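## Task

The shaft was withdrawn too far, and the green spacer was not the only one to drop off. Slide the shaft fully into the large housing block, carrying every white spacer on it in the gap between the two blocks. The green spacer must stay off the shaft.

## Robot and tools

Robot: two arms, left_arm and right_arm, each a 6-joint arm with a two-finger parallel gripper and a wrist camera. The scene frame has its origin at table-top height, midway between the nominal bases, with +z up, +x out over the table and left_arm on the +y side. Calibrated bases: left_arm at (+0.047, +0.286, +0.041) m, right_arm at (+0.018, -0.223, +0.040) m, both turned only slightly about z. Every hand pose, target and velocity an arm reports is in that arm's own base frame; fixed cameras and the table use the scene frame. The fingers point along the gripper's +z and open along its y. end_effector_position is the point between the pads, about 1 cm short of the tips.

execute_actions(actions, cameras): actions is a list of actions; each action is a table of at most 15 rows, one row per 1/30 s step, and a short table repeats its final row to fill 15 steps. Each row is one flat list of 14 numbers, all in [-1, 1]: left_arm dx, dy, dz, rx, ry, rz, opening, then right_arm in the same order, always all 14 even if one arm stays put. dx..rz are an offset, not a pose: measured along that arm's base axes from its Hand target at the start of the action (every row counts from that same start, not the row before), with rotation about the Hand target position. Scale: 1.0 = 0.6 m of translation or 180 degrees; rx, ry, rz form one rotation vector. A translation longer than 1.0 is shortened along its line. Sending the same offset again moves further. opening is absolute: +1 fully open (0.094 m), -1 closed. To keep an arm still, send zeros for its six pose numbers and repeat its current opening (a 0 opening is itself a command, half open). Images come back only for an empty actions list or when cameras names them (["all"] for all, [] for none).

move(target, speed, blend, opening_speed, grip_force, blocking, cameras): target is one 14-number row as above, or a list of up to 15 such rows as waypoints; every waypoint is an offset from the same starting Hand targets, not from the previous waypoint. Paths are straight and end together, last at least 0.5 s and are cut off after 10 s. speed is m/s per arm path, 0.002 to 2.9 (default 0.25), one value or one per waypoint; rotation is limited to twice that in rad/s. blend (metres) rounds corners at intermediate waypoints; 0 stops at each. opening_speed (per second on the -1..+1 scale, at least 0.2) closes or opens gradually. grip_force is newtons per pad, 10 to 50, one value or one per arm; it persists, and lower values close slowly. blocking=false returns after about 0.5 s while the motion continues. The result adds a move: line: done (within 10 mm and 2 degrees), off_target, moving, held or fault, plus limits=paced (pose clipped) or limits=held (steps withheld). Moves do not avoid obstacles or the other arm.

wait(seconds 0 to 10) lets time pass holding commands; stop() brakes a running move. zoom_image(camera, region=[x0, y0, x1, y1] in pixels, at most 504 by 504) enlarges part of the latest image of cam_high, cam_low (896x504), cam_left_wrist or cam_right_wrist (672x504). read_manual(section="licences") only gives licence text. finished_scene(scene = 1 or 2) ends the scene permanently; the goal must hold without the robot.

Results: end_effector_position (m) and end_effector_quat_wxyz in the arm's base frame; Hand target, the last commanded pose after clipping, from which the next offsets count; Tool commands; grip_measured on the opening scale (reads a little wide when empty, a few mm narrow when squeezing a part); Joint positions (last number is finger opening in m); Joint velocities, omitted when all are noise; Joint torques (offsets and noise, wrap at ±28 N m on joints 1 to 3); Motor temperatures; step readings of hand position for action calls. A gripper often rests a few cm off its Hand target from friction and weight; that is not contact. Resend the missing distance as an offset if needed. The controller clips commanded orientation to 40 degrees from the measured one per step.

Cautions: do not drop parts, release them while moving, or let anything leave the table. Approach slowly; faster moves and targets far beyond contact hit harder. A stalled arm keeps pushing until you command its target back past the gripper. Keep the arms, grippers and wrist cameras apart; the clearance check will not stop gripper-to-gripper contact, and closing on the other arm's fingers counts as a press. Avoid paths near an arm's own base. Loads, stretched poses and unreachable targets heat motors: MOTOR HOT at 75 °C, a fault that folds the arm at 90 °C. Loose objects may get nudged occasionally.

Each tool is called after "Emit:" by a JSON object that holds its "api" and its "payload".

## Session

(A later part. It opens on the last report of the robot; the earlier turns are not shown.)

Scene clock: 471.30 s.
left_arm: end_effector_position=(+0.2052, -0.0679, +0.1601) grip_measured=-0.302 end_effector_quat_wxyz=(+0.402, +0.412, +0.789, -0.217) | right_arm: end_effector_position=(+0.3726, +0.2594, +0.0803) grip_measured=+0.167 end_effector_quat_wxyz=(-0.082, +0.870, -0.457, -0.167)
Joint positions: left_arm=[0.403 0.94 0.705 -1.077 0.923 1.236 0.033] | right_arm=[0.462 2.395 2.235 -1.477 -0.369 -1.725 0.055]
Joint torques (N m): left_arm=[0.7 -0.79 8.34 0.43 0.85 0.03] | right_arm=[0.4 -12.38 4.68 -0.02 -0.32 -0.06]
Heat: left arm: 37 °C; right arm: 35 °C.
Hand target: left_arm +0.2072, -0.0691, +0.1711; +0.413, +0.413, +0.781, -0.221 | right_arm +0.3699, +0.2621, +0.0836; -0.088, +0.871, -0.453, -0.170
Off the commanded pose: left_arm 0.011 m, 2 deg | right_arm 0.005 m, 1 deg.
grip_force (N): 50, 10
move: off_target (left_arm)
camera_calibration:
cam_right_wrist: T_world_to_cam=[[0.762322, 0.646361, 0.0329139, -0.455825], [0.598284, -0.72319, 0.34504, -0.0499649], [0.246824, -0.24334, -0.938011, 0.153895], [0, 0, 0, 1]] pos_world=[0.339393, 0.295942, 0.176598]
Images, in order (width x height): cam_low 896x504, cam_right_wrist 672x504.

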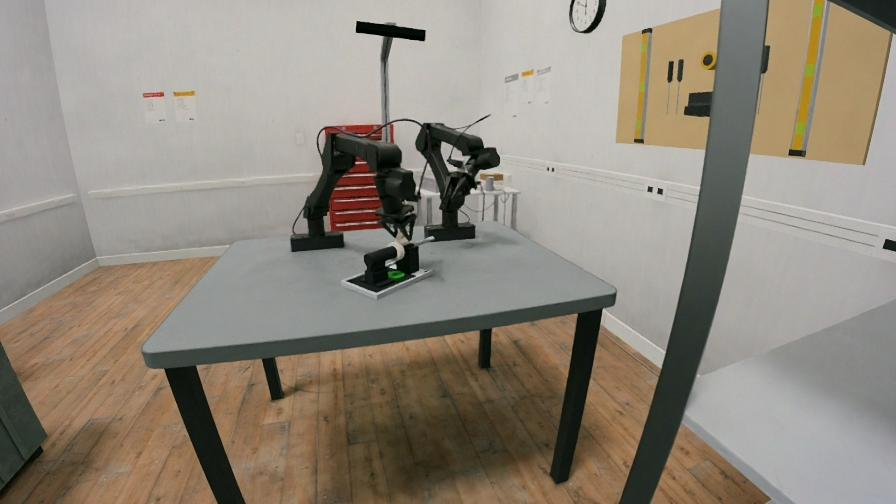

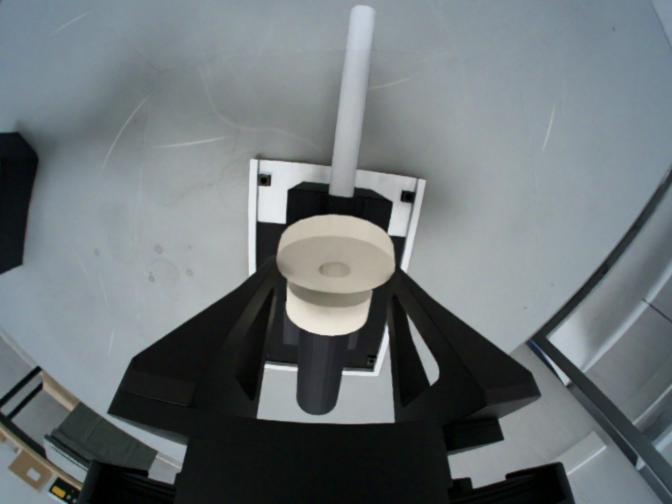

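Emit:
{"api": "move", "payload": {"target": [[0,0,0,0,0,0,-0.3, 0.0115,-0.0163,0,0,0,0,-0.1],[0,0,0,0,0,0,-0.3, 0.0173,-0.0245,0.02,0,0,0,-0.1]], "speed": 0.05, "cameras": ["cam_low","cam_right_wrist"]}}

Emit:
{"api": "zoom_image", "payload": {"camera": "cam_low", "region": [360, 210, 460, 290]}}

Emit:
{"api": "zoom_image", "payload": {"camera": "cam_right_wrist", "region": [240, 150, 440, 320]}}

Scene clock: 473.60 s.
left_arm: end_effector_position=(+0.2052, -0.0679, +0.1601) grip_measured=-0.302 end_effector_quat_wxyz=(+0.402, +0.412, +0.789, -0.217) | right_arm: end_effector_position=(+0.3810, +0.2479, +0.0990) grip_measured=+0.167 end_effector_quat_wxyz=(-0.093, +0.870, -0.457, -0.163)
Joint positions: left_arm=[0.403 0.94 0.705 -1.077 0.923 1.236 0.033] | right_arm=[0.43 2.395 2.31 -1.54 -0.373 -1.755 0.055]
Joint torques (N m): left_arm=[0.61 -0.8 8.32 0.47 0.87 0.06] | right_arm=[-0.23 -9.94 7.23 -0.23 -0.27 -0.15]
Heat: left arm: 37 °C; right arm: 35 °C.
Hand target: left_arm +0.2072, -0.0691, +0.1711; +0.413, +0.413, +0.781, -0.221 | right_arm +0.3803, +0.2473, +0.0956; -0.087, +0.871, -0.453, -0.170
Off the commanded pose: left_arm 0.011 m, 2 deg | right_arm 0.003 m, 1 deg.
grip_force (N): 50, 10
move: off_target (left_arm)
camera_calibration:
cam_right_wrist: T_world_to_cam=[[0.764256, 0.642479, 0.0559742, -0.457498], [0.588964, -0.73068, 0.345295, -0.0644047], [0.262744, -0.230927, -0.936823, 0.157276], [0, 0, 0, 1]] pos_world=[0.346255, 0.283193, 0.195187]
Images, in order (width x height): cam_low 896x504, cam_right_wrist 672x504.

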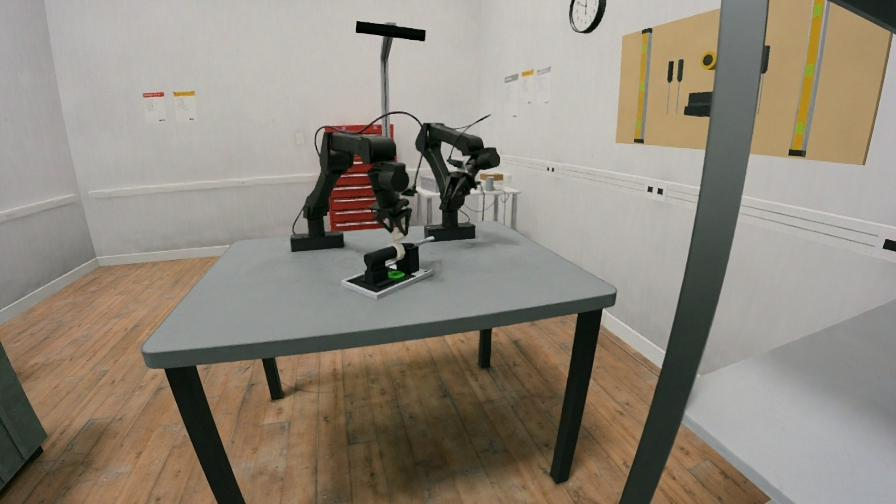

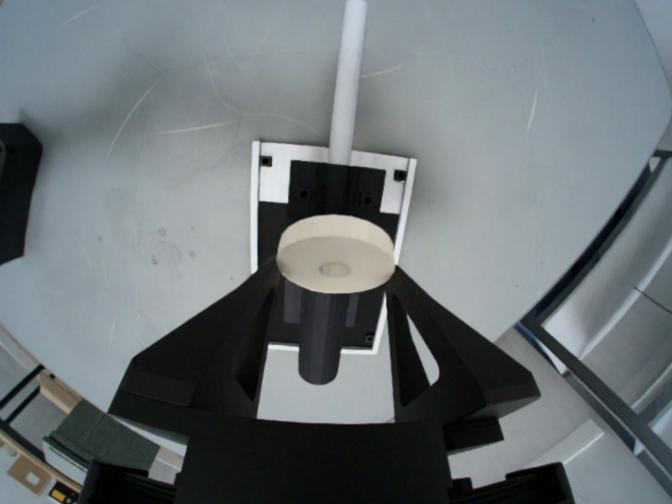

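Scaled by 5.040 from the camera's 896x504 image, which has a finer 1280x720 frame.

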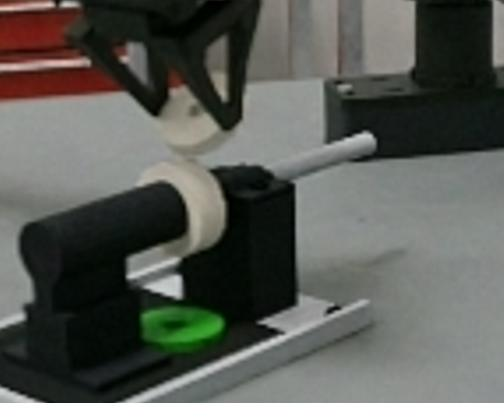

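Scaled by 2.520 from the camera's 672x504 image, which has a finer 960x720 frame.

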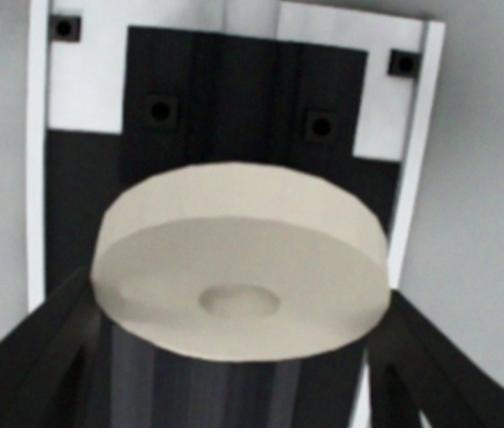

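Emit:
{"api": "move", "payload": {"target": [[0,0,0,0,0,0,-0.3, -0.0173,0.0245,0.0,0,0,0,-0.1],[0,0,0,0,0,0,-0.3, -0.0173,0.0245,-0.022,0,0,0,-0.1],[0,0,0,0,0,0,-0.3, 0.0,0.0,-0.016,0,0,0,-0.1]], "speed": 0.05, "cameras": ["cam_low","cam_right_wrist"]}}

Emit:
{"api": "zoom_image", "payload": {"camera": "cam_low", "region": [360, 210, 460, 290]}}

Emit:
{"api": "zoom_image", "payload": {"camera": "cam_right_wrist", "region": [240, 150, 440, 320]}}

Scene clock: 476.67 s.
left_arm: end_effector_position=(+0.2052, -0.0679, +0.1601) grip_measured=-0.302 end_effector_quat_wxyz=(+0.402, +0.412, +0.789, -0.217) | right_arm: end_effector_position=(+0.3778, +0.2506, +0.0855) grip_measured=+0.167 end_effector_quat_wxyz=(-0.088, +0.870, -0.454, -0.168)
Joint positions: left_arm=[0.403 0.94 0.705 -1.077 0.923 1.236 0.033] | right_arm=[0.437 2.395 2.254 -1.498 -0.376 -1.755 0.055]
Joint torques (N m): left_arm=[0.64 -0.87 8.28 0.46 0.85 0.04] | right_arm=[-0.94 -10.55 7.42 -0.23 -0.24 -0.18]
Heat: left arm: 37 °C; right arm: 35 °C.
Hand target: left_arm +0.2072, -0.0691, +0.1711; +0.413, +0.413, +0.781, -0.221 | right_arm +0.3803, +0.2473, +0.0860; -0.088, +0.871, -0.453, -0.170
Off the commanded pose: left_arm 0.011 m, 2 deg | right_arm 0.004 m, 0 deg.
grip_force (N): 50, 10
move: off_target (left_arm)
camera_calibration:
cam_right_wrist: T_world_to_cam=[[0.760338, 0.648015, 0.044308, -0.454899], [0.598598, -0.725566, 0.339462, -0.0603417], [0.252125, -0.231583, -0.939576, 0.150648], [0, 0, 0, 1]] pos_world=[0.344015, 0.285887, 0.182184]
Images, in order (width x height): cam_low 896x504, cam_right_wrist 672x504.

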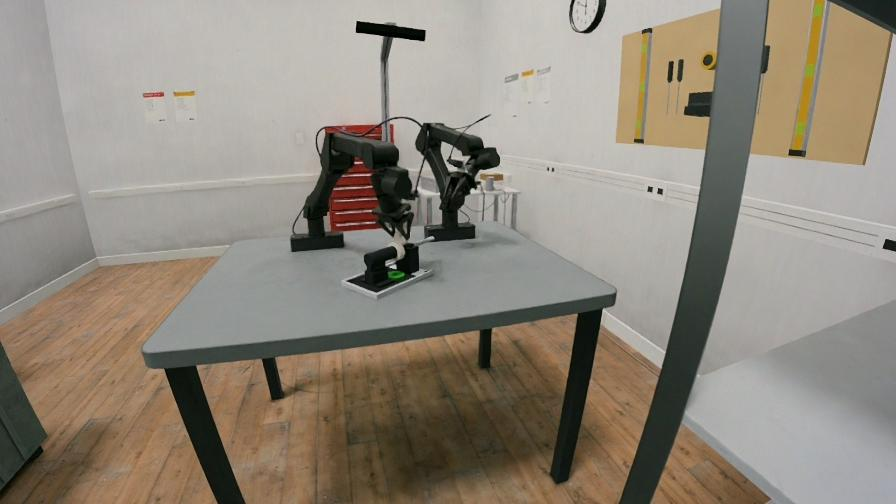

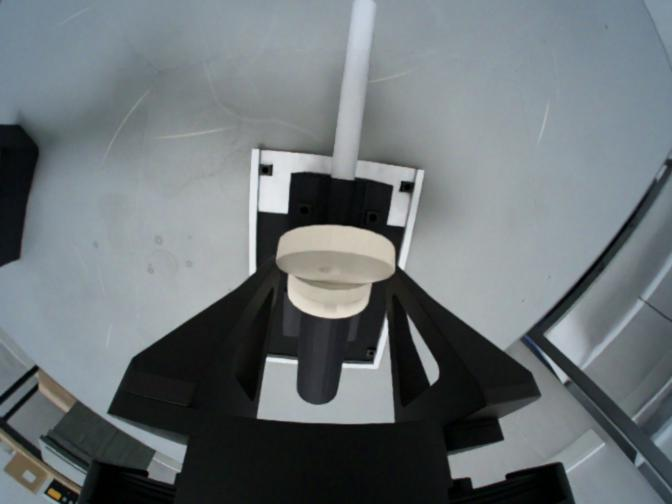

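Scaled by 5.040 from the camera's 896x504 image, which has a finer 1280x720 frame.

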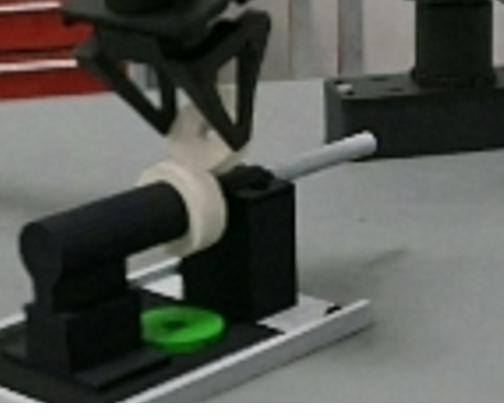

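Scaled by 2.520 from the camera's 672x504 image, which has a finer 960x720 frame.

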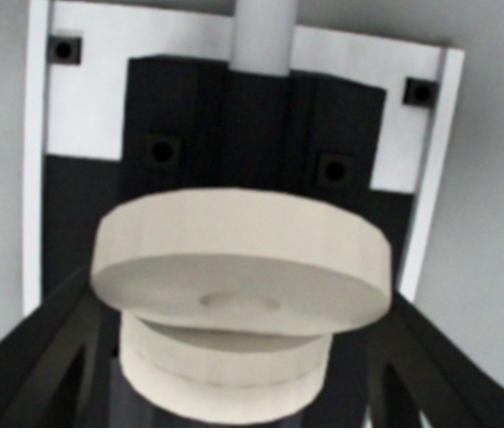

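Emit:
{"api": "move", "payload": {"target": [[0,0,0,0,0,0,-0.3, 0.013,-0.0185,-0.003,0,0,0,-0.1]], "speed": 0.04, "cameras": ["cam_low","cam_right_wrist"]}}

Emit:
{"api": "zoom_image", "payload": {"camera": "cam_low", "region": [360, 210, 460, 290]}}

Emit:
{"api": "zoom_image", "payload": {"camera": "cam_right_wrist", "region": [240, 150, 440, 320]}}

Scene clock: 478.03 s.
left_arm: end_effector_position=(+0.2052, -0.0679, +0.1601) grip_measured=-0.302 end_effector_quat_wxyz=(+0.402, +0.412, +0.789, -0.217) | right_arm: end_effector_position=(+0.3853, +0.2399, +0.0909) grip_measured=+0.167 end_effector_quat_wxyz=(-0.094, +0.871, -0.454, -0.165)
Joint positions: left_arm=[0.403 0.94 0.705 -1.077 0.923 1.236 0.033] | right_arm=[0.408 2.4 2.285 -1.522 -0.377 -1.786 0.055]
Joint torques (N m): left_arm=[0.65 -0.83 8.2 0.44 0.89 0.03] | right_arm=[-0.9 -9.46 7.32 -0.2 -0.2 -0.19]
Motor temperatures (°C): left_arm=[23 27 30 36 25 26 26] | right_arm=[27 35 27 30 27 26 24]
Heat: left arm: 36 °C; right arm: 35 °C.
Hand target: left_arm +0.2072, -0.0691, +0.1711; +0.413, +0.413, +0.781, -0.221 | right_arm +0.3882, +0.2362, +0.0842; -0.088, +0.871, -0.453, -0.170
Off the commanded pose: left_arm 0.011 m, 2 deg | right_arm 0.008 m, 1 deg.
grip_force (N): 50, 10
move: off_target (left_arm)
camera_calibration:
cam_right_wrist: T_world_to_cam=[[0.760349, 0.647004, 0.0570568, -0.454846], [0.594575, -0.728702, 0.339816, -0.0720636], [0.26144, -0.224454, -0.93876, 0.145871], [0, 0, 0, 1]] pos_world=[0.350552, 0.274515, 0.187379]
Images, in order (width x height): cam_low 896x504, cam_right_wrist 672x504.

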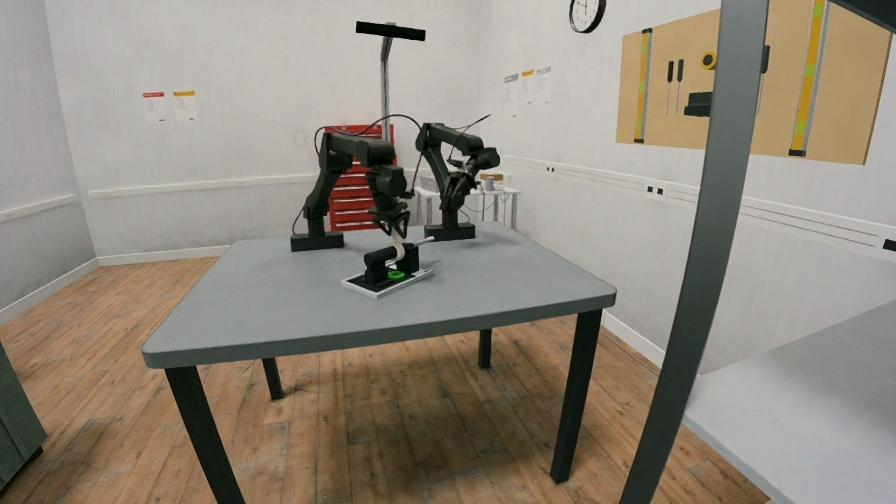

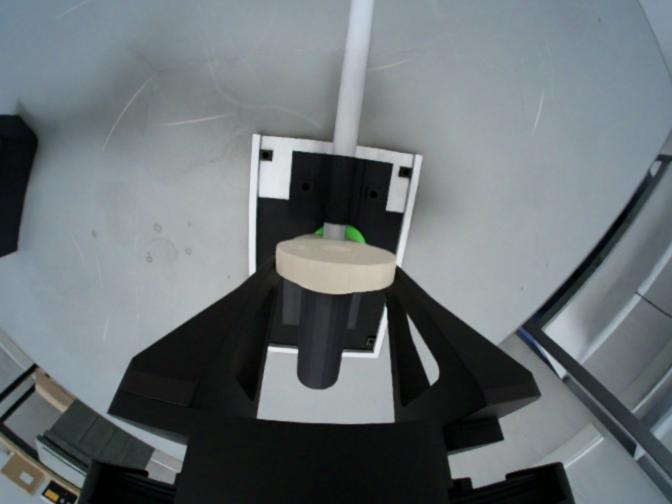

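Scaled by 5.040 from the camera's 896x504 image, which has a finer 1280x720 frame.

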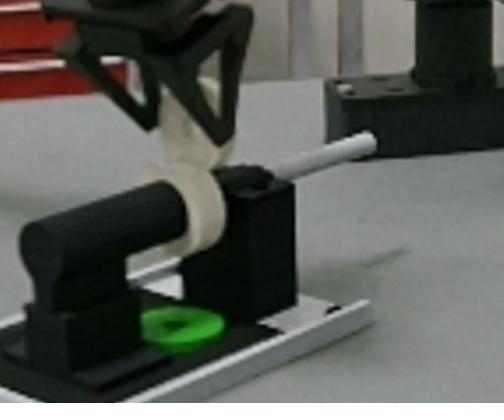

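Scaled by 2.520 from the camera's 672x504 image, which has a finer 960x720 frame.

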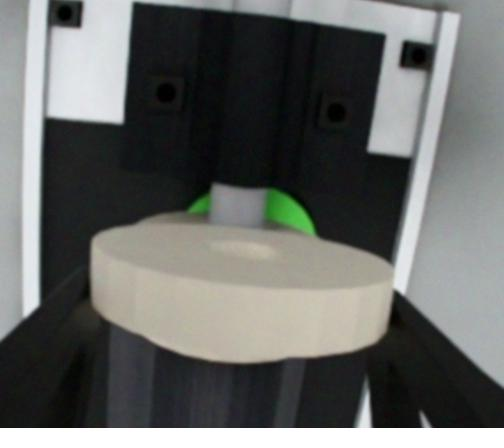

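Emit:
{"api": "move", "payload": {"target": [[0,0,0,0,0,0,-0.3, 0.0,0.0,0.035,0,0,0,-0.1],[0.15,-0.22,-0.1,0,0,0,-0.3, 0.02,-0.0285,0.06,0,0,0,-0.1],[0.15,-0.22,-0.21,0,0,0,-0.3, 0.02,-0.0285,0.06,0,0,0,-0.1],[0.15,-0.22,-0.21,0,0,0,-1, 0.02,-0.0285,0.06,0,0,0,-0.1]], "speed": 0.15, "cameras": ["cam_left_wrist","cam_right_wrist"]}}

Scene clock: 483.57 s.
left_arm: end_effector_position=(+0.3020, -0.2022, +0.0548) grip_measured=-0.985 end_effector_quat_wxyz=(+0.428, +0.415, +0.772, -0.221) | right_arm: end_effector_position=(+0.3990, +0.2196, +0.1005) grip_measured=+0.167 end_effector_quat_wxyz=(-0.102, +0.864, -0.467, -0.158)
Joint positions: left_arm=[-0.345 1.514 0.437 0.412 0.517 0.385 0.001] | right_arm=[0.356 2.408 2.339 -1.56 -0.374 -1.806 0.055]
Joint torques (N m): left_arm=[-0.54 -4.4 4.72 1.32 0.14 -0.07] | right_arm=[-0.21 -14.01 7.24 -0.21 -0.23 -0.15]
Heat: left arm: 37 °C; right arm: 35 °C.
Hand target: left_arm +0.2973, -0.2010, +0.0452; +0.413, +0.413, +0.781, -0.221 | right_arm +0.4001, +0.2192, +0.1203; -0.088, +0.871, -0.453, -0.170
Off the commanded pose: left_arm 0.011 m, 2 deg | right_arm 0.020 m, 3 deg.
joint sent to its limit (right arm) — joint 4 (wrist pitch), lower limit. The joint targets are off in orientation, not in position.
grip_force (N): 50, 10
move: off_target (left_arm, right_arm)
camera_calibration:
cam_left_wrist: T_world_to_cam=[[-0.805493, -0.586523, 0.084685, 0.11892], [-0.582839, 0.758251, -0.292154, 0.358753], [0.107142, -0.284686, -0.952615, 0.0718734], [0, 0, 0, 1]] pos_world=[0.297184, -0.181814, 0.163208]
cam_right_wrist: T_world_to_cam=[[0.780782, 0.620729, 0.0712412, -0.456429], [0.564659, -0.749831, 0.344838, -0.0822269], [0.26747, -0.229016, -0.935955, 0.145208], [0, 0, 0, 1]] pos_world=[0.363963, 0.254917, 0.196779]
Images, in order (width x height): cam_left_wrist 672x504, cam_right_wrist 672x504.

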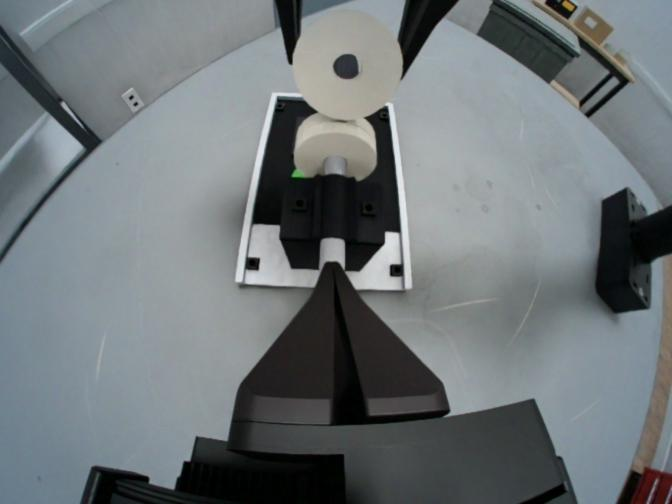

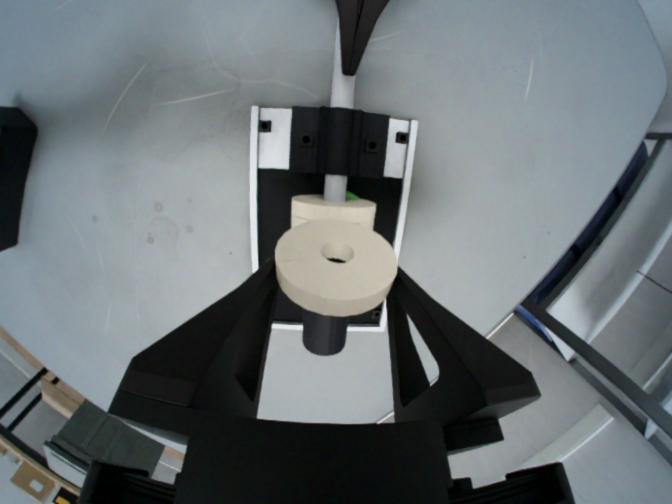

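Emit:
{"api": "move", "payload": {"target": [[0,0,0.03,0,0,0,-0.3, 0,0,0,0,0,0,-0.1],[-0.003,0.003,-0.022,0,0,0,-0.3, 0,0,0,0,0,0,-0.1]], "speed": 0.12, "cameras": ["cam_left_wrist"]}}

Scene clock: 487.70 s.
left_arm: end_effector_position=(+0.2962, -0.1985, +0.0334) grip_measured=-0.302 end_effector_quat_wxyz=(+0.411, +0.412, +0.783, -0.220) | right_arm: end_effector_position=(+0.3990, +0.2196, +0.1005) grip_measured=+0.167 end_effector_quat_wxyz=(-0.102, +0.864, -0.467, -0.158)
Joint positions: left_arm=[-0.345 1.574 0.407 0.463 0.508 0.384 0.033] | right_arm=[0.356 2.408 2.339 -1.56 -0.374 -1.806 0.055]
Joint torques (N m): left_arm=[-0.05 -4.89 4.18 1.67 0.27 -0.02] | right_arm=[-0.18 -14.01 7.23 -0.21 -0.24 -0.15]
Heat: left arm: 37 °C; right arm: 36 °C.
Hand target: left_arm +0.2955, -0.1992, +0.0320; +0.413, +0.413, +0.781, -0.221 | right_arm +0.4001, +0.2192, +0.1203; -0.088, +0.871, -0.453, -0.170
Off the commanded pose: left_arm 0.002 m, 0 deg | right_arm 0.020 m, 3 deg.
joint sent to its limit (right arm) — joint 4 (wrist pitch), lower limit. The joint targets are off in orientation, not in position.
grip_force (N): 50, 10
move: off_target (right_arm)
camera_calibration:
cam_left_wrist: T_world_to_cam=[[-0.797731, -0.594364, 0.101769, 0.113777], [-0.598252, 0.758914, -0.257184, 0.349835], [0.0756268, -0.266047, -0.960989, 0.0664443], [0, 0, 0, 1]] pos_world=[0.295028, -0.180192, 0.142245]
Images, in order (width x height): cam_left_wrist 672x504.

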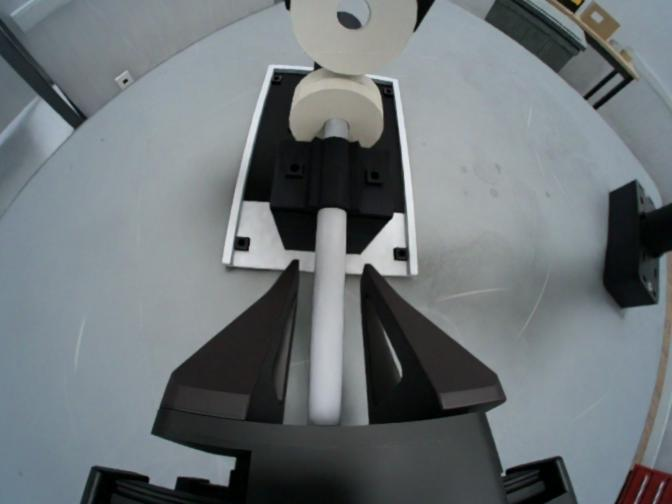

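Emit:
{"api": "move", "payload": {"target": [[0,0,0,0,0,0,-1, 0,0,0,0,0,0,-0.1],[-0.018,0.027,0.005,0.04,-0.06,0,-1, 0,0,0,0,0,0,-0.1],[-0.028,0.042,0.01,-0.04,0.06,0,-1, 0,0,0,0,0,0,-0.1],[-0.0315,0.047,0.01,0,0,0,-1, 0,0,0,0,0,0,-0.1]], "speed": 0.12, "cameras": ["cam_left_wrist","cam_right_wrist"]}}

Emit:
{"api": "zoom_image", "payload": {"camera": "cam_right_wrist", "region": [240, 120, 440, 340]}}

Scene clock: 494.00 s.
left_arm: end_effector_position=(+0.2768, -0.1699, +0.0331) grip_measured=-0.706 end_effector_quat_wxyz=(+0.402, +0.407, +0.789, -0.226) | right_arm: end_effector_position=(+0.3990, +0.2196, +0.1005) grip_measured=+0.167 end_effector_quat_wxyz=(-0.102, +0.864, -0.467, -0.158)
Joint positions: left_arm=[-0.239 1.461 0.334 0.362 0.591 0.455 0.014] | right_arm=[0.356 2.408 2.339 -1.56 -0.374 -1.806 0.055]
Joint torques (N m): left_arm=[-0.55 -6.39 4.18 1.44 0.23 0.06] | right_arm=[-0.18 -14 7.23 -0.21 -0.24 -0.15]
Heat: left arm: 37 °C; right arm: 37 °C.
Hand target: left_arm +0.2766, -0.1711, +0.0381; +0.413, +0.413, +0.781, -0.221 | right_arm +0.4001, +0.2192, +0.1203; -0.088, +0.871, -0.453, -0.170
Off the commanded pose: left_arm 0.005 m, 2 deg | right_arm 0.020 m, 3 deg.
joint sent to its limit (right arm) — joint 4 (wrist pitch), lower limit. The joint targets are off in orientation, not in position.
grip_force (N): 50, 10
move: off_target (right_arm)
camera_calibration:
cam_left_wrist: T_world_to_cam=[[-0.792581, -0.596847, 0.124859, 0.112775], [-0.607609, 0.75583, -0.243994, 0.318101], [0.051255, -0.26925, -0.961705, 0.0814251], [0, 0, 0, 1]] pos_world=[0.278491, -0.151197, 0.141841]
cam_right_wrist: T_world_to_cam=[[0.780782, 0.620729, 0.0712412, -0.456429], [0.564659, -0.749831, 0.344838, -0.0822269], [0.26747, -0.229016, -0.935955, 0.145208], [0, 0, 0, 1]] pos_world=[0.363963, 0.254917, 0.196779]
Images, in order (width x height): cam_left_wrist 672x504, cam_right_wrist 672x504.

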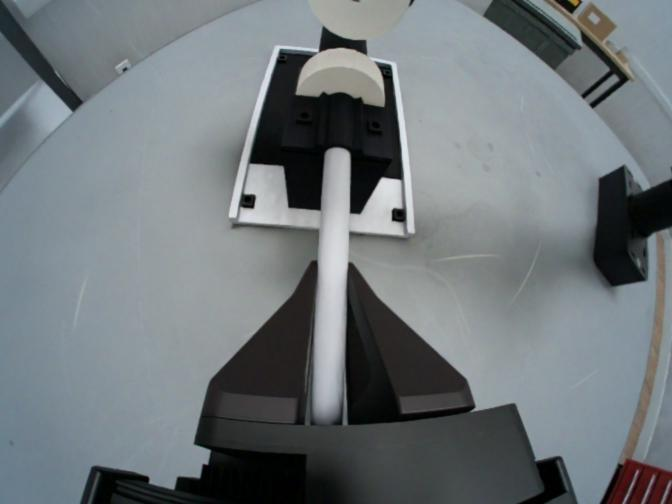

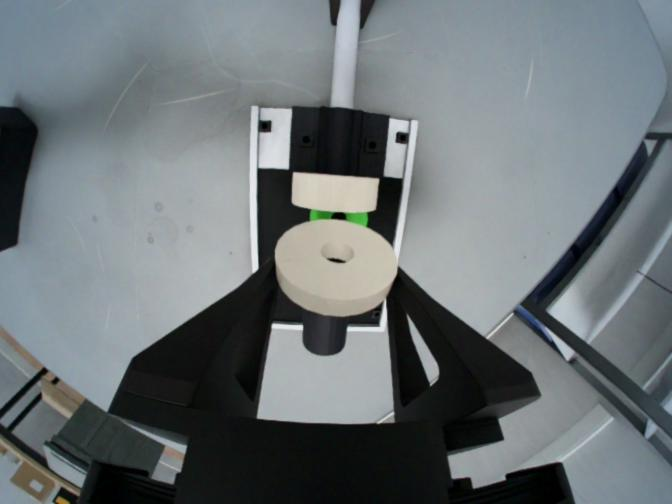

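Scaled by 2.291 from the camera's 672x504 image, which has a finer 960x720 frame.

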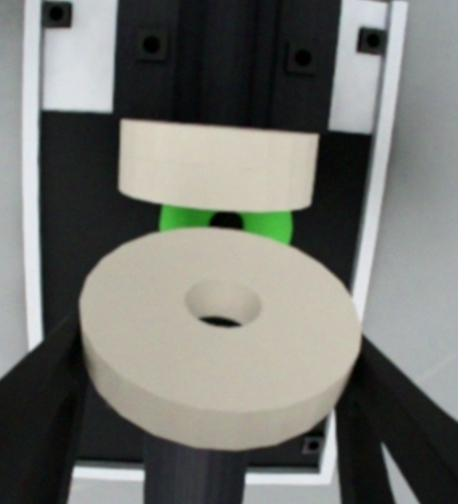

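Emit:
{"api": "move", "payload": {"target": [[0,0,0,0,0,0,-1, 0.0043,-0.0061,-0.052,0,0,0,-0.1],[0,0,0,0,0,0,-1, 0.0019,-0.0027,-0.072,0,0,0,-0.1]], "speed": 0.05, "cameras": ["cam_left_wrist","cam_right_wrist"]}}

Emit:
{"api": "zoom_image", "payload": {"camera": "cam_left_wrist", "region": [260, 0, 420, 140]}}

Emit:
{"api": "zoom_image", "payload": {"camera": "cam_right_wrist", "region": [240, 120, 440, 340]}}

Scene clock: 496.97 s.
left_arm: end_effector_position=(+0.2767, -0.1699, +0.0330) grip_measured=-0.706 end_effector_quat_wxyz=(+0.402, +0.407, +0.789, -0.226) | right_arm: end_effector_position=(+0.4014, +0.2176, +0.0874) grip_measured=+0.167 end_effector_quat_wxyz=(-0.094, +0.869, -0.457, -0.163)
Joint positions: left_arm=[-0.239 1.461 0.334 0.362 0.591 0.455 0.014] | right_arm=[0.351 2.444 2.35 -1.561 -0.37 -1.838 0.055]
Joint torques (N m): left_arm=[-0.64 -6.52 4.19 1.48 0.24 0.07] | right_arm=[-0.01 -9.85 5.33 -0.08 -0.23 -0.14]
Heat: left arm: 37 °C; right arm: 37 °C.
Hand target: left_arm +0.2765, -0.1711, +0.0380; +0.413, +0.413, +0.781, -0.221 | right_arm +0.4012, +0.2176, +0.0771; -0.088, +0.871, -0.453, -0.170
Off the commanded pose: left_arm 0.005 m, 2 deg | right_arm 0.010 m, 1 deg.
grip_force (N): 50, 10
move: done
camera_calibration:
cam_left_wrist: T_world_to_cam=[[-0.79279, -0.596643, 0.1245, 0.112837], [-0.607318, 0.756057, -0.244013, 0.317997], [0.0514597, -0.269062, -0.961747, 0.0814079], [0, 0, 0, 1]] pos_world=[0.278392, -0.151197, 0.141841]
cam_right_wrist: T_world_to_cam=[[0.765131, 0.641268, 0.0578783, -0.453149], [0.587836, -0.732389, 0.343593, -0.0935436], [0.262724, -0.22887, -0.937334, 0.1338], [0, 0, 0, 1]] pos_world=[0.366554, 0.252702, 0.183783]
Images, in order (width x height): cam_left_wrist 672x504, cam_right_wrist 672x504.

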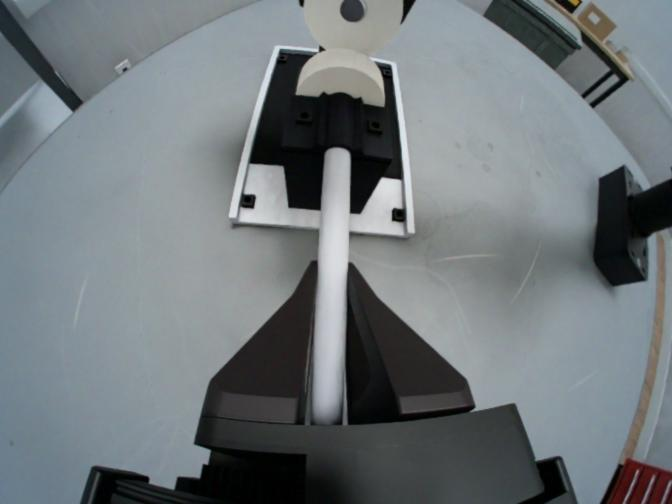

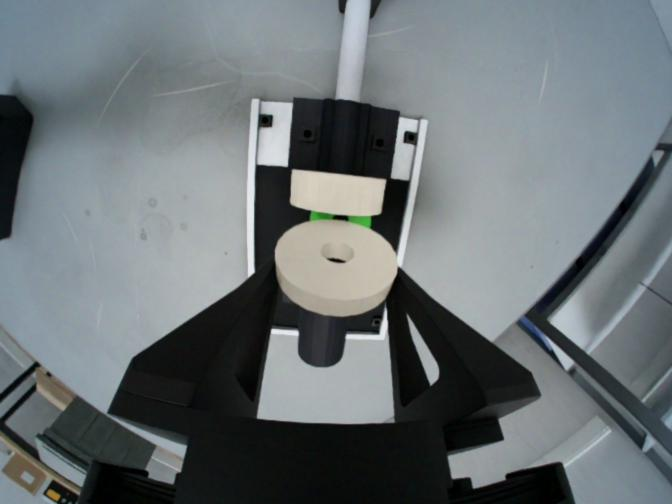

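Scaled by 3.150 from the camera's 672x504 image, which has a finer 960x720 frame.

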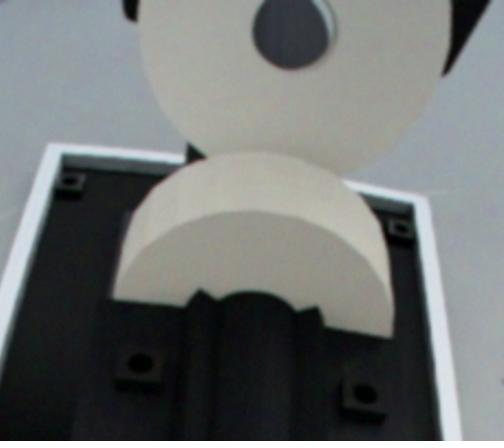

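Scaled by 2.291 from the camera's 672x504 image, which has a finer 960x720 frame.

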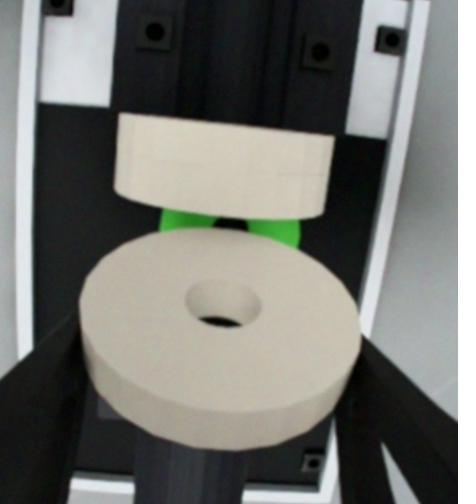

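Emit:
{"api": "move", "payload": {"target": [[0,0,0,0,0,0,-1, -0.002,0.003,-0.012,0,0,0,-0.1],[0,0,0,0,0,0,-1, -0.0040,0.0055,-0.025,0,0,0,-0.1]], "speed": 0.05, "cameras": ["cam_left_wrist","cam_right_wrist"]}}

Emit:
{"api": "zoom_image", "payload": {"camera": "cam_left_wrist", "region": [260, 0, 420, 140]}}

Emit:
{"api": "zoom_image", "payload": {"camera": "cam_right_wrist", "region": [240, 120, 440, 340]}}

Scene clock: 498.77 s.
left_arm: end_effector_position=(+0.2767, -0.1699, +0.0330) grip_measured=-0.706 end_effector_quat_wxyz=(+0.402, +0.407, +0.789, -0.226) | right_arm: end_effector_position=(+0.3998, +0.2195, +0.0679) grip_measured=+0.167 end_effector_quat_wxyz=(-0.090, +0.870, -0.456, -0.167)
Joint positions: left_arm=[-0.239 1.461 0.334 0.362 0.591 0.455 0.014] | right_arm=[0.356 2.444 2.271 -1.493 -0.37 -1.838 0.055]
Joint torques (N m): left_arm=[-0.53 -6.61 4.14 1.48 0.26 0.07] | right_arm=[0.35 -11.07 4.77 -0.03 -0.24 -0.08]
Heat: left arm: 37 °C; right arm: 37 °C.
Hand target: left_arm +0.2765, -0.1711, +0.0380; +0.413, +0.413, +0.781, -0.221 | right_arm +0.3989, +0.2209, +0.0621; -0.088, +0.871, -0.453, -0.170
Off the commanded pose: left_arm 0.005 m, 2 deg | right_arm 0.006 m, 1 deg.
grip_force (N): 50, 10
move: done
camera_calibration:
cam_left_wrist: T_world_to_cam=[[-0.79279, -0.596643, 0.1245, 0.112837], [-0.607318, 0.756057, -0.244013, 0.317997], [0.0514597, -0.269062, -0.961747, 0.0814079], [0, 0, 0, 1]] pos_world=[0.278392, -0.151197, 0.141841]
cam_right_wrist: T_world_to_cam=[[0.762488, 0.645245, 0.0476557, -0.451176], [0.595032, -0.72826, 0.339962, -0.088039], [0.254064, -0.23086, -0.939231, 0.120367], [0, 0, 0, 1]] pos_world=[0.365822, 0.254792, 0.164483]
Images, in order (width x height): cam_left_wrist 672x504, cam_right_wrist 672x504.

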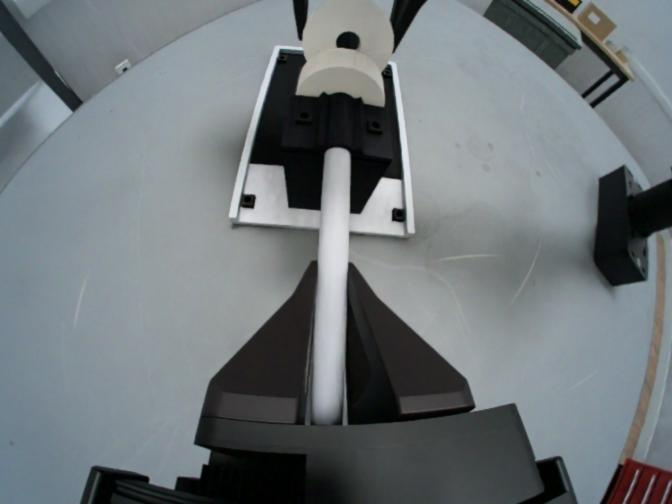

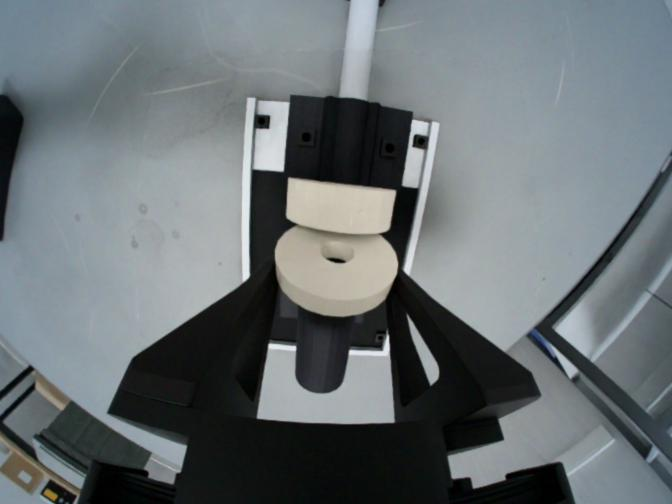

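Scaled by 3.150 from the camera's 672x504 image, which has a finer 960x720 frame.

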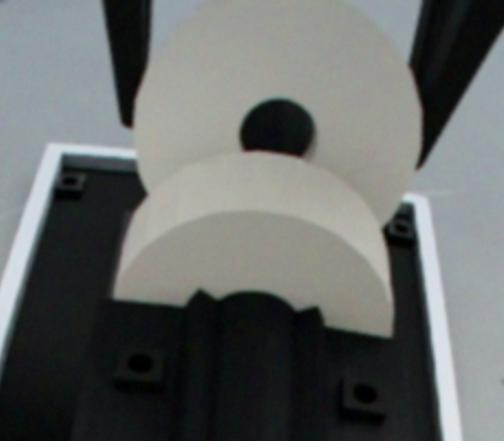

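Scaled by 2.291 from the camera's 672x504 image, which has a finer 960x720 frame.

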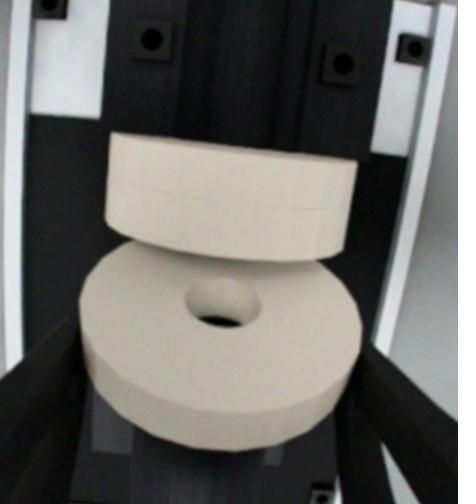

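Emit:
{"api": "move", "payload": {"target": [[0,0,0,0,0,0,-1, -0.003,0.0042,-0.014,0,0,0,-0.1],[0,0,0,0,0,0,-1, -0.005,0.0071,-0.028,0,0,0,-0.1]], "speed": 0.05, "cameras": ["cam_left_wrist","cam_right_wrist"]}}

Emit:
{"api": "zoom_image", "payload": {"camera": "cam_left_wrist", "region": [260, 0, 420, 140]}}

Emit:
{"api": "zoom_image", "payload": {"camera": "cam_right_wrist", "region": [240, 120, 440, 340]}}

Scene clock: 500.53 s.
left_arm: end_effector_position=(+0.2767, -0.1699, +0.0330) grip_measured=-0.706 end_effector_quat_wxyz=(+0.402, +0.407, +0.789, -0.226) | right_arm: end_effector_position=(+0.3958, +0.2225, +0.0471) grip_measured=+0.167 end_effector_quat_wxyz=(-0.085, +0.871, -0.452, -0.171)
Joint positions: left_arm=[-0.239 1.461 0.334 0.362 0.591 0.455 0.014] | right_arm=[0.366 2.444 2.188 -1.42 -0.371 -1.838 0.055]
Joint torques (N m): left_arm=[-0.44 -6.52 4.23 1.53 0.25 0.03] | right_arm=[0.5 -11.85 4.66 0.01 -0.24 0.04]
Heat: left arm: 38 °C; right arm: 36 °C.
Hand target: left_arm +0.2765, -0.1711, +0.0380; +0.413, +0.413, +0.781, -0.221 | right_arm +0.3958, +0.2252, +0.0453; -0.088, +0.871, -0.453, -0.170
Off the commanded pose: left_arm 0.005 m, 2 deg | right_arm 0.003 m, 0 deg.
grip_force (N): 50, 10
move: done
camera_calibration:
cam_left_wrist: T_world_to_cam=[[-0.79279, -0.596643, 0.1245, 0.112837], [-0.607318, 0.756057, -0.244013, 0.317997], [0.0514597, -0.269062, -0.961747, 0.0814079], [0, 0, 0, 1]] pos_world=[0.278392, -0.151197, 0.141841]
cam_right_wrist: T_world_to_cam=[[0.757059, 0.652269, 0.0375014, -0.447973], [0.605212, -0.721751, 0.335847, -0.0816862], [0.246129, -0.23156, -0.94117, 0.105985], [0, 0, 0, 1]] pos_world=[0.362494, 0.257784, 0.143983]
Images, in order (width x height): cam_left_wrist 672x504, cam_right_wrist 672x504.

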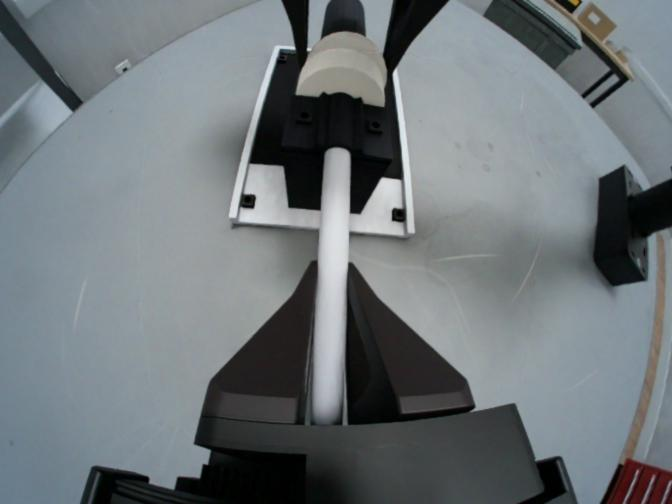

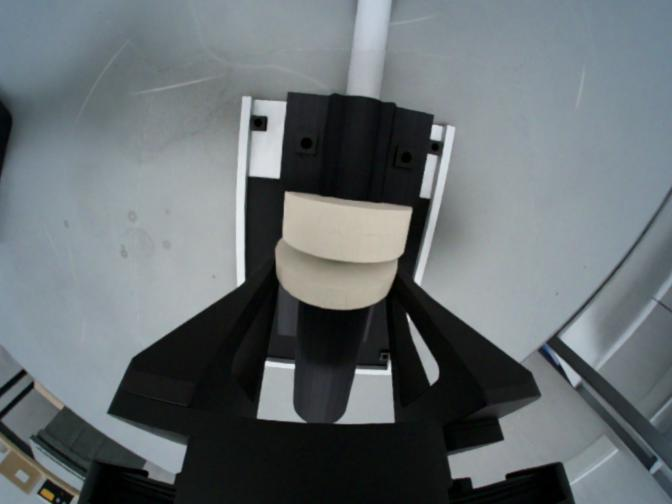

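Scaled by 3.150 from the camera's 672x504 image, which has a finer 960x720 frame.

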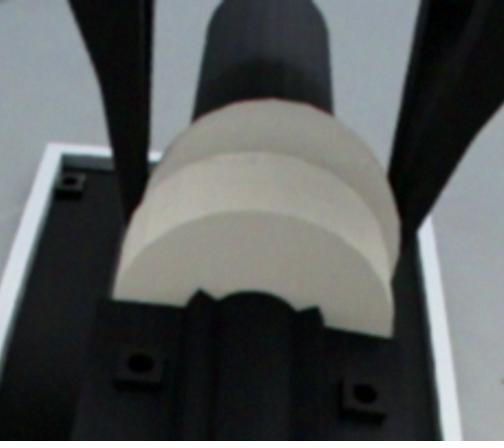

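Scaled by 2.291 from the camera's 672x504 image, which has a finer 960x720 frame.

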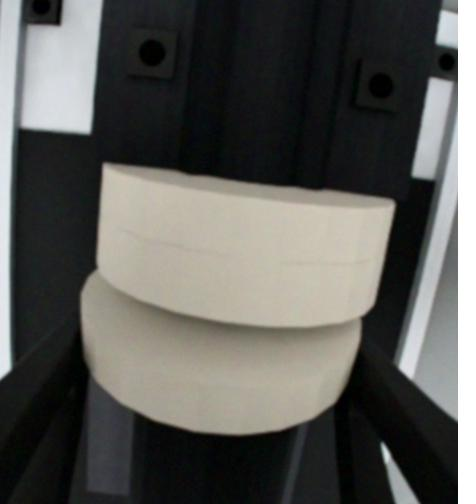

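Emit:
{"api": "move", "payload": {"target": [[0,0,0,0,0,0,-1, 0.0078,-0.0098,0.0182,0,0,0,-0.1]], "speed": 0.05, "cameras": ["cam_left_wrist","cam_right_wrist"]}}

Emit:
{"api": "zoom_image", "payload": {"camera": "cam_left_wrist", "region": [260, 0, 420, 140]}}

Emit:
{"api": "zoom_image", "payload": {"camera": "cam_right_wrist", "region": [240, 180, 420, 320]}}

Scene clock: 502.23 s.
left_arm: end_effector_position=(+0.2767, -0.1699, +0.0330) grip_measured=-0.706 end_effector_quat_wxyz=(+0.402, +0.407, +0.789, -0.226) | right_arm: end_effector_position=(+0.3992, +0.2233, +0.0564) grip_measured=+0.167 end_effector_quat_wxyz=(-0.090, +0.872, -0.452, -0.166)
Joint positions: left_arm=[-0.239 1.461 0.334 0.362 0.591 0.455 0.014] | right_arm=[0.364 2.444 2.226 -1.444 -0.371 -1.838 0.055]
Joint torques (N m): left_arm=[-0.64 -6.58 4.16 1.5 0.27 0.05] | right_arm=[-0.91 -10.8 7.25 -0.26 -0.21 -0.11]
Heat: left arm: 38 °C; right arm: 36 °C.
Hand target: left_arm +0.2765, -0.1711, +0.0380; +0.413, +0.413, +0.781, -0.221 | right_arm +0.4005, +0.2192, +0.0562; -0.088, +0.871, -0.453, -0.170
Off the commanded pose: left_arm 0.005 m, 2 deg | right_arm 0.004 m, 1 deg.
grip_force (N): 50, 10
move: done
camera_calibration:
cam_left_wrist: T_world_to_cam=[[-0.79279, -0.596643, 0.1245, 0.112837], [-0.607318, 0.756057, -0.244013, 0.317997], [0.0514597, -0.269062, -0.961747, 0.0814079], [0, 0, 0, 1]] pos_world=[0.278392, -0.151197, 0.141841]
cam_right_wrist: T_world_to_cam=[[0.757258, 0.651109, 0.0511512, -0.452082], [0.599725, -0.724233, 0.340318, -0.0838819], [0.25863, -0.227032, -0.938918, 0.107902], [0, 0, 0, 1]] pos_world=[0.364743, 0.258102, 0.152982]
Images, in order (width x height): cam_left_wrist 672x504, cam_right_wrist 672x504.

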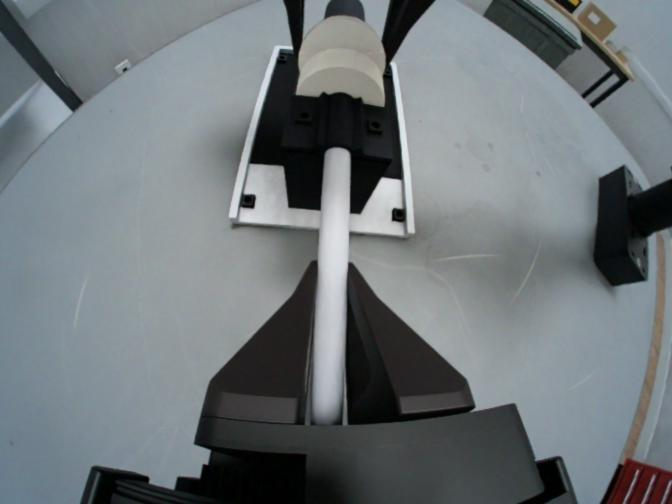

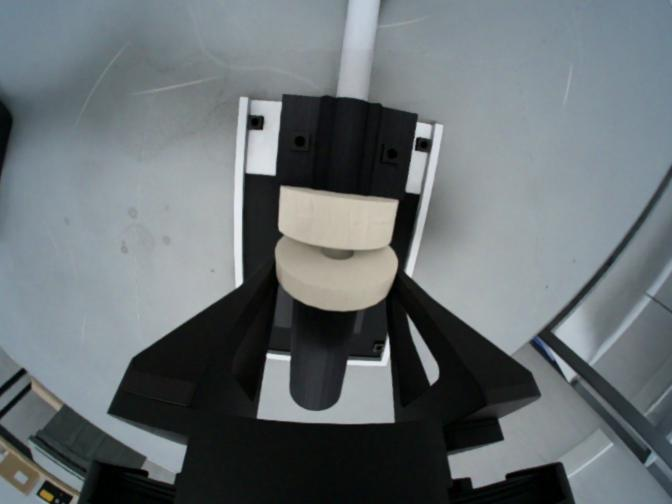

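Scaled by 3.150 from the camera's 672x504 image, which has a finer 960x720 frame.

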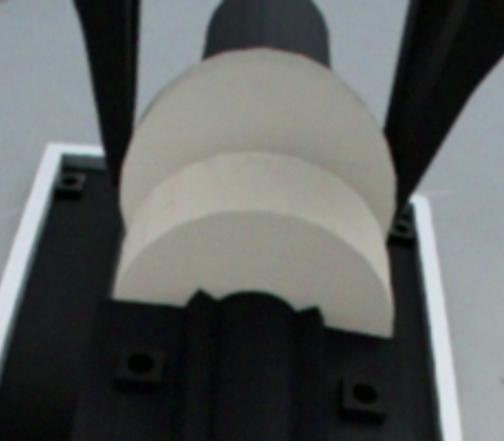

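Scaled by 2.800 from the camera's 672x504 image, which has a finer 960x720 frame.

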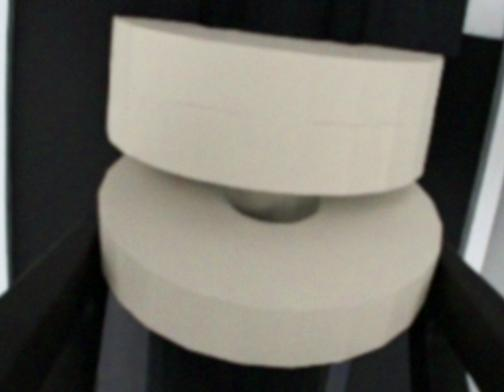

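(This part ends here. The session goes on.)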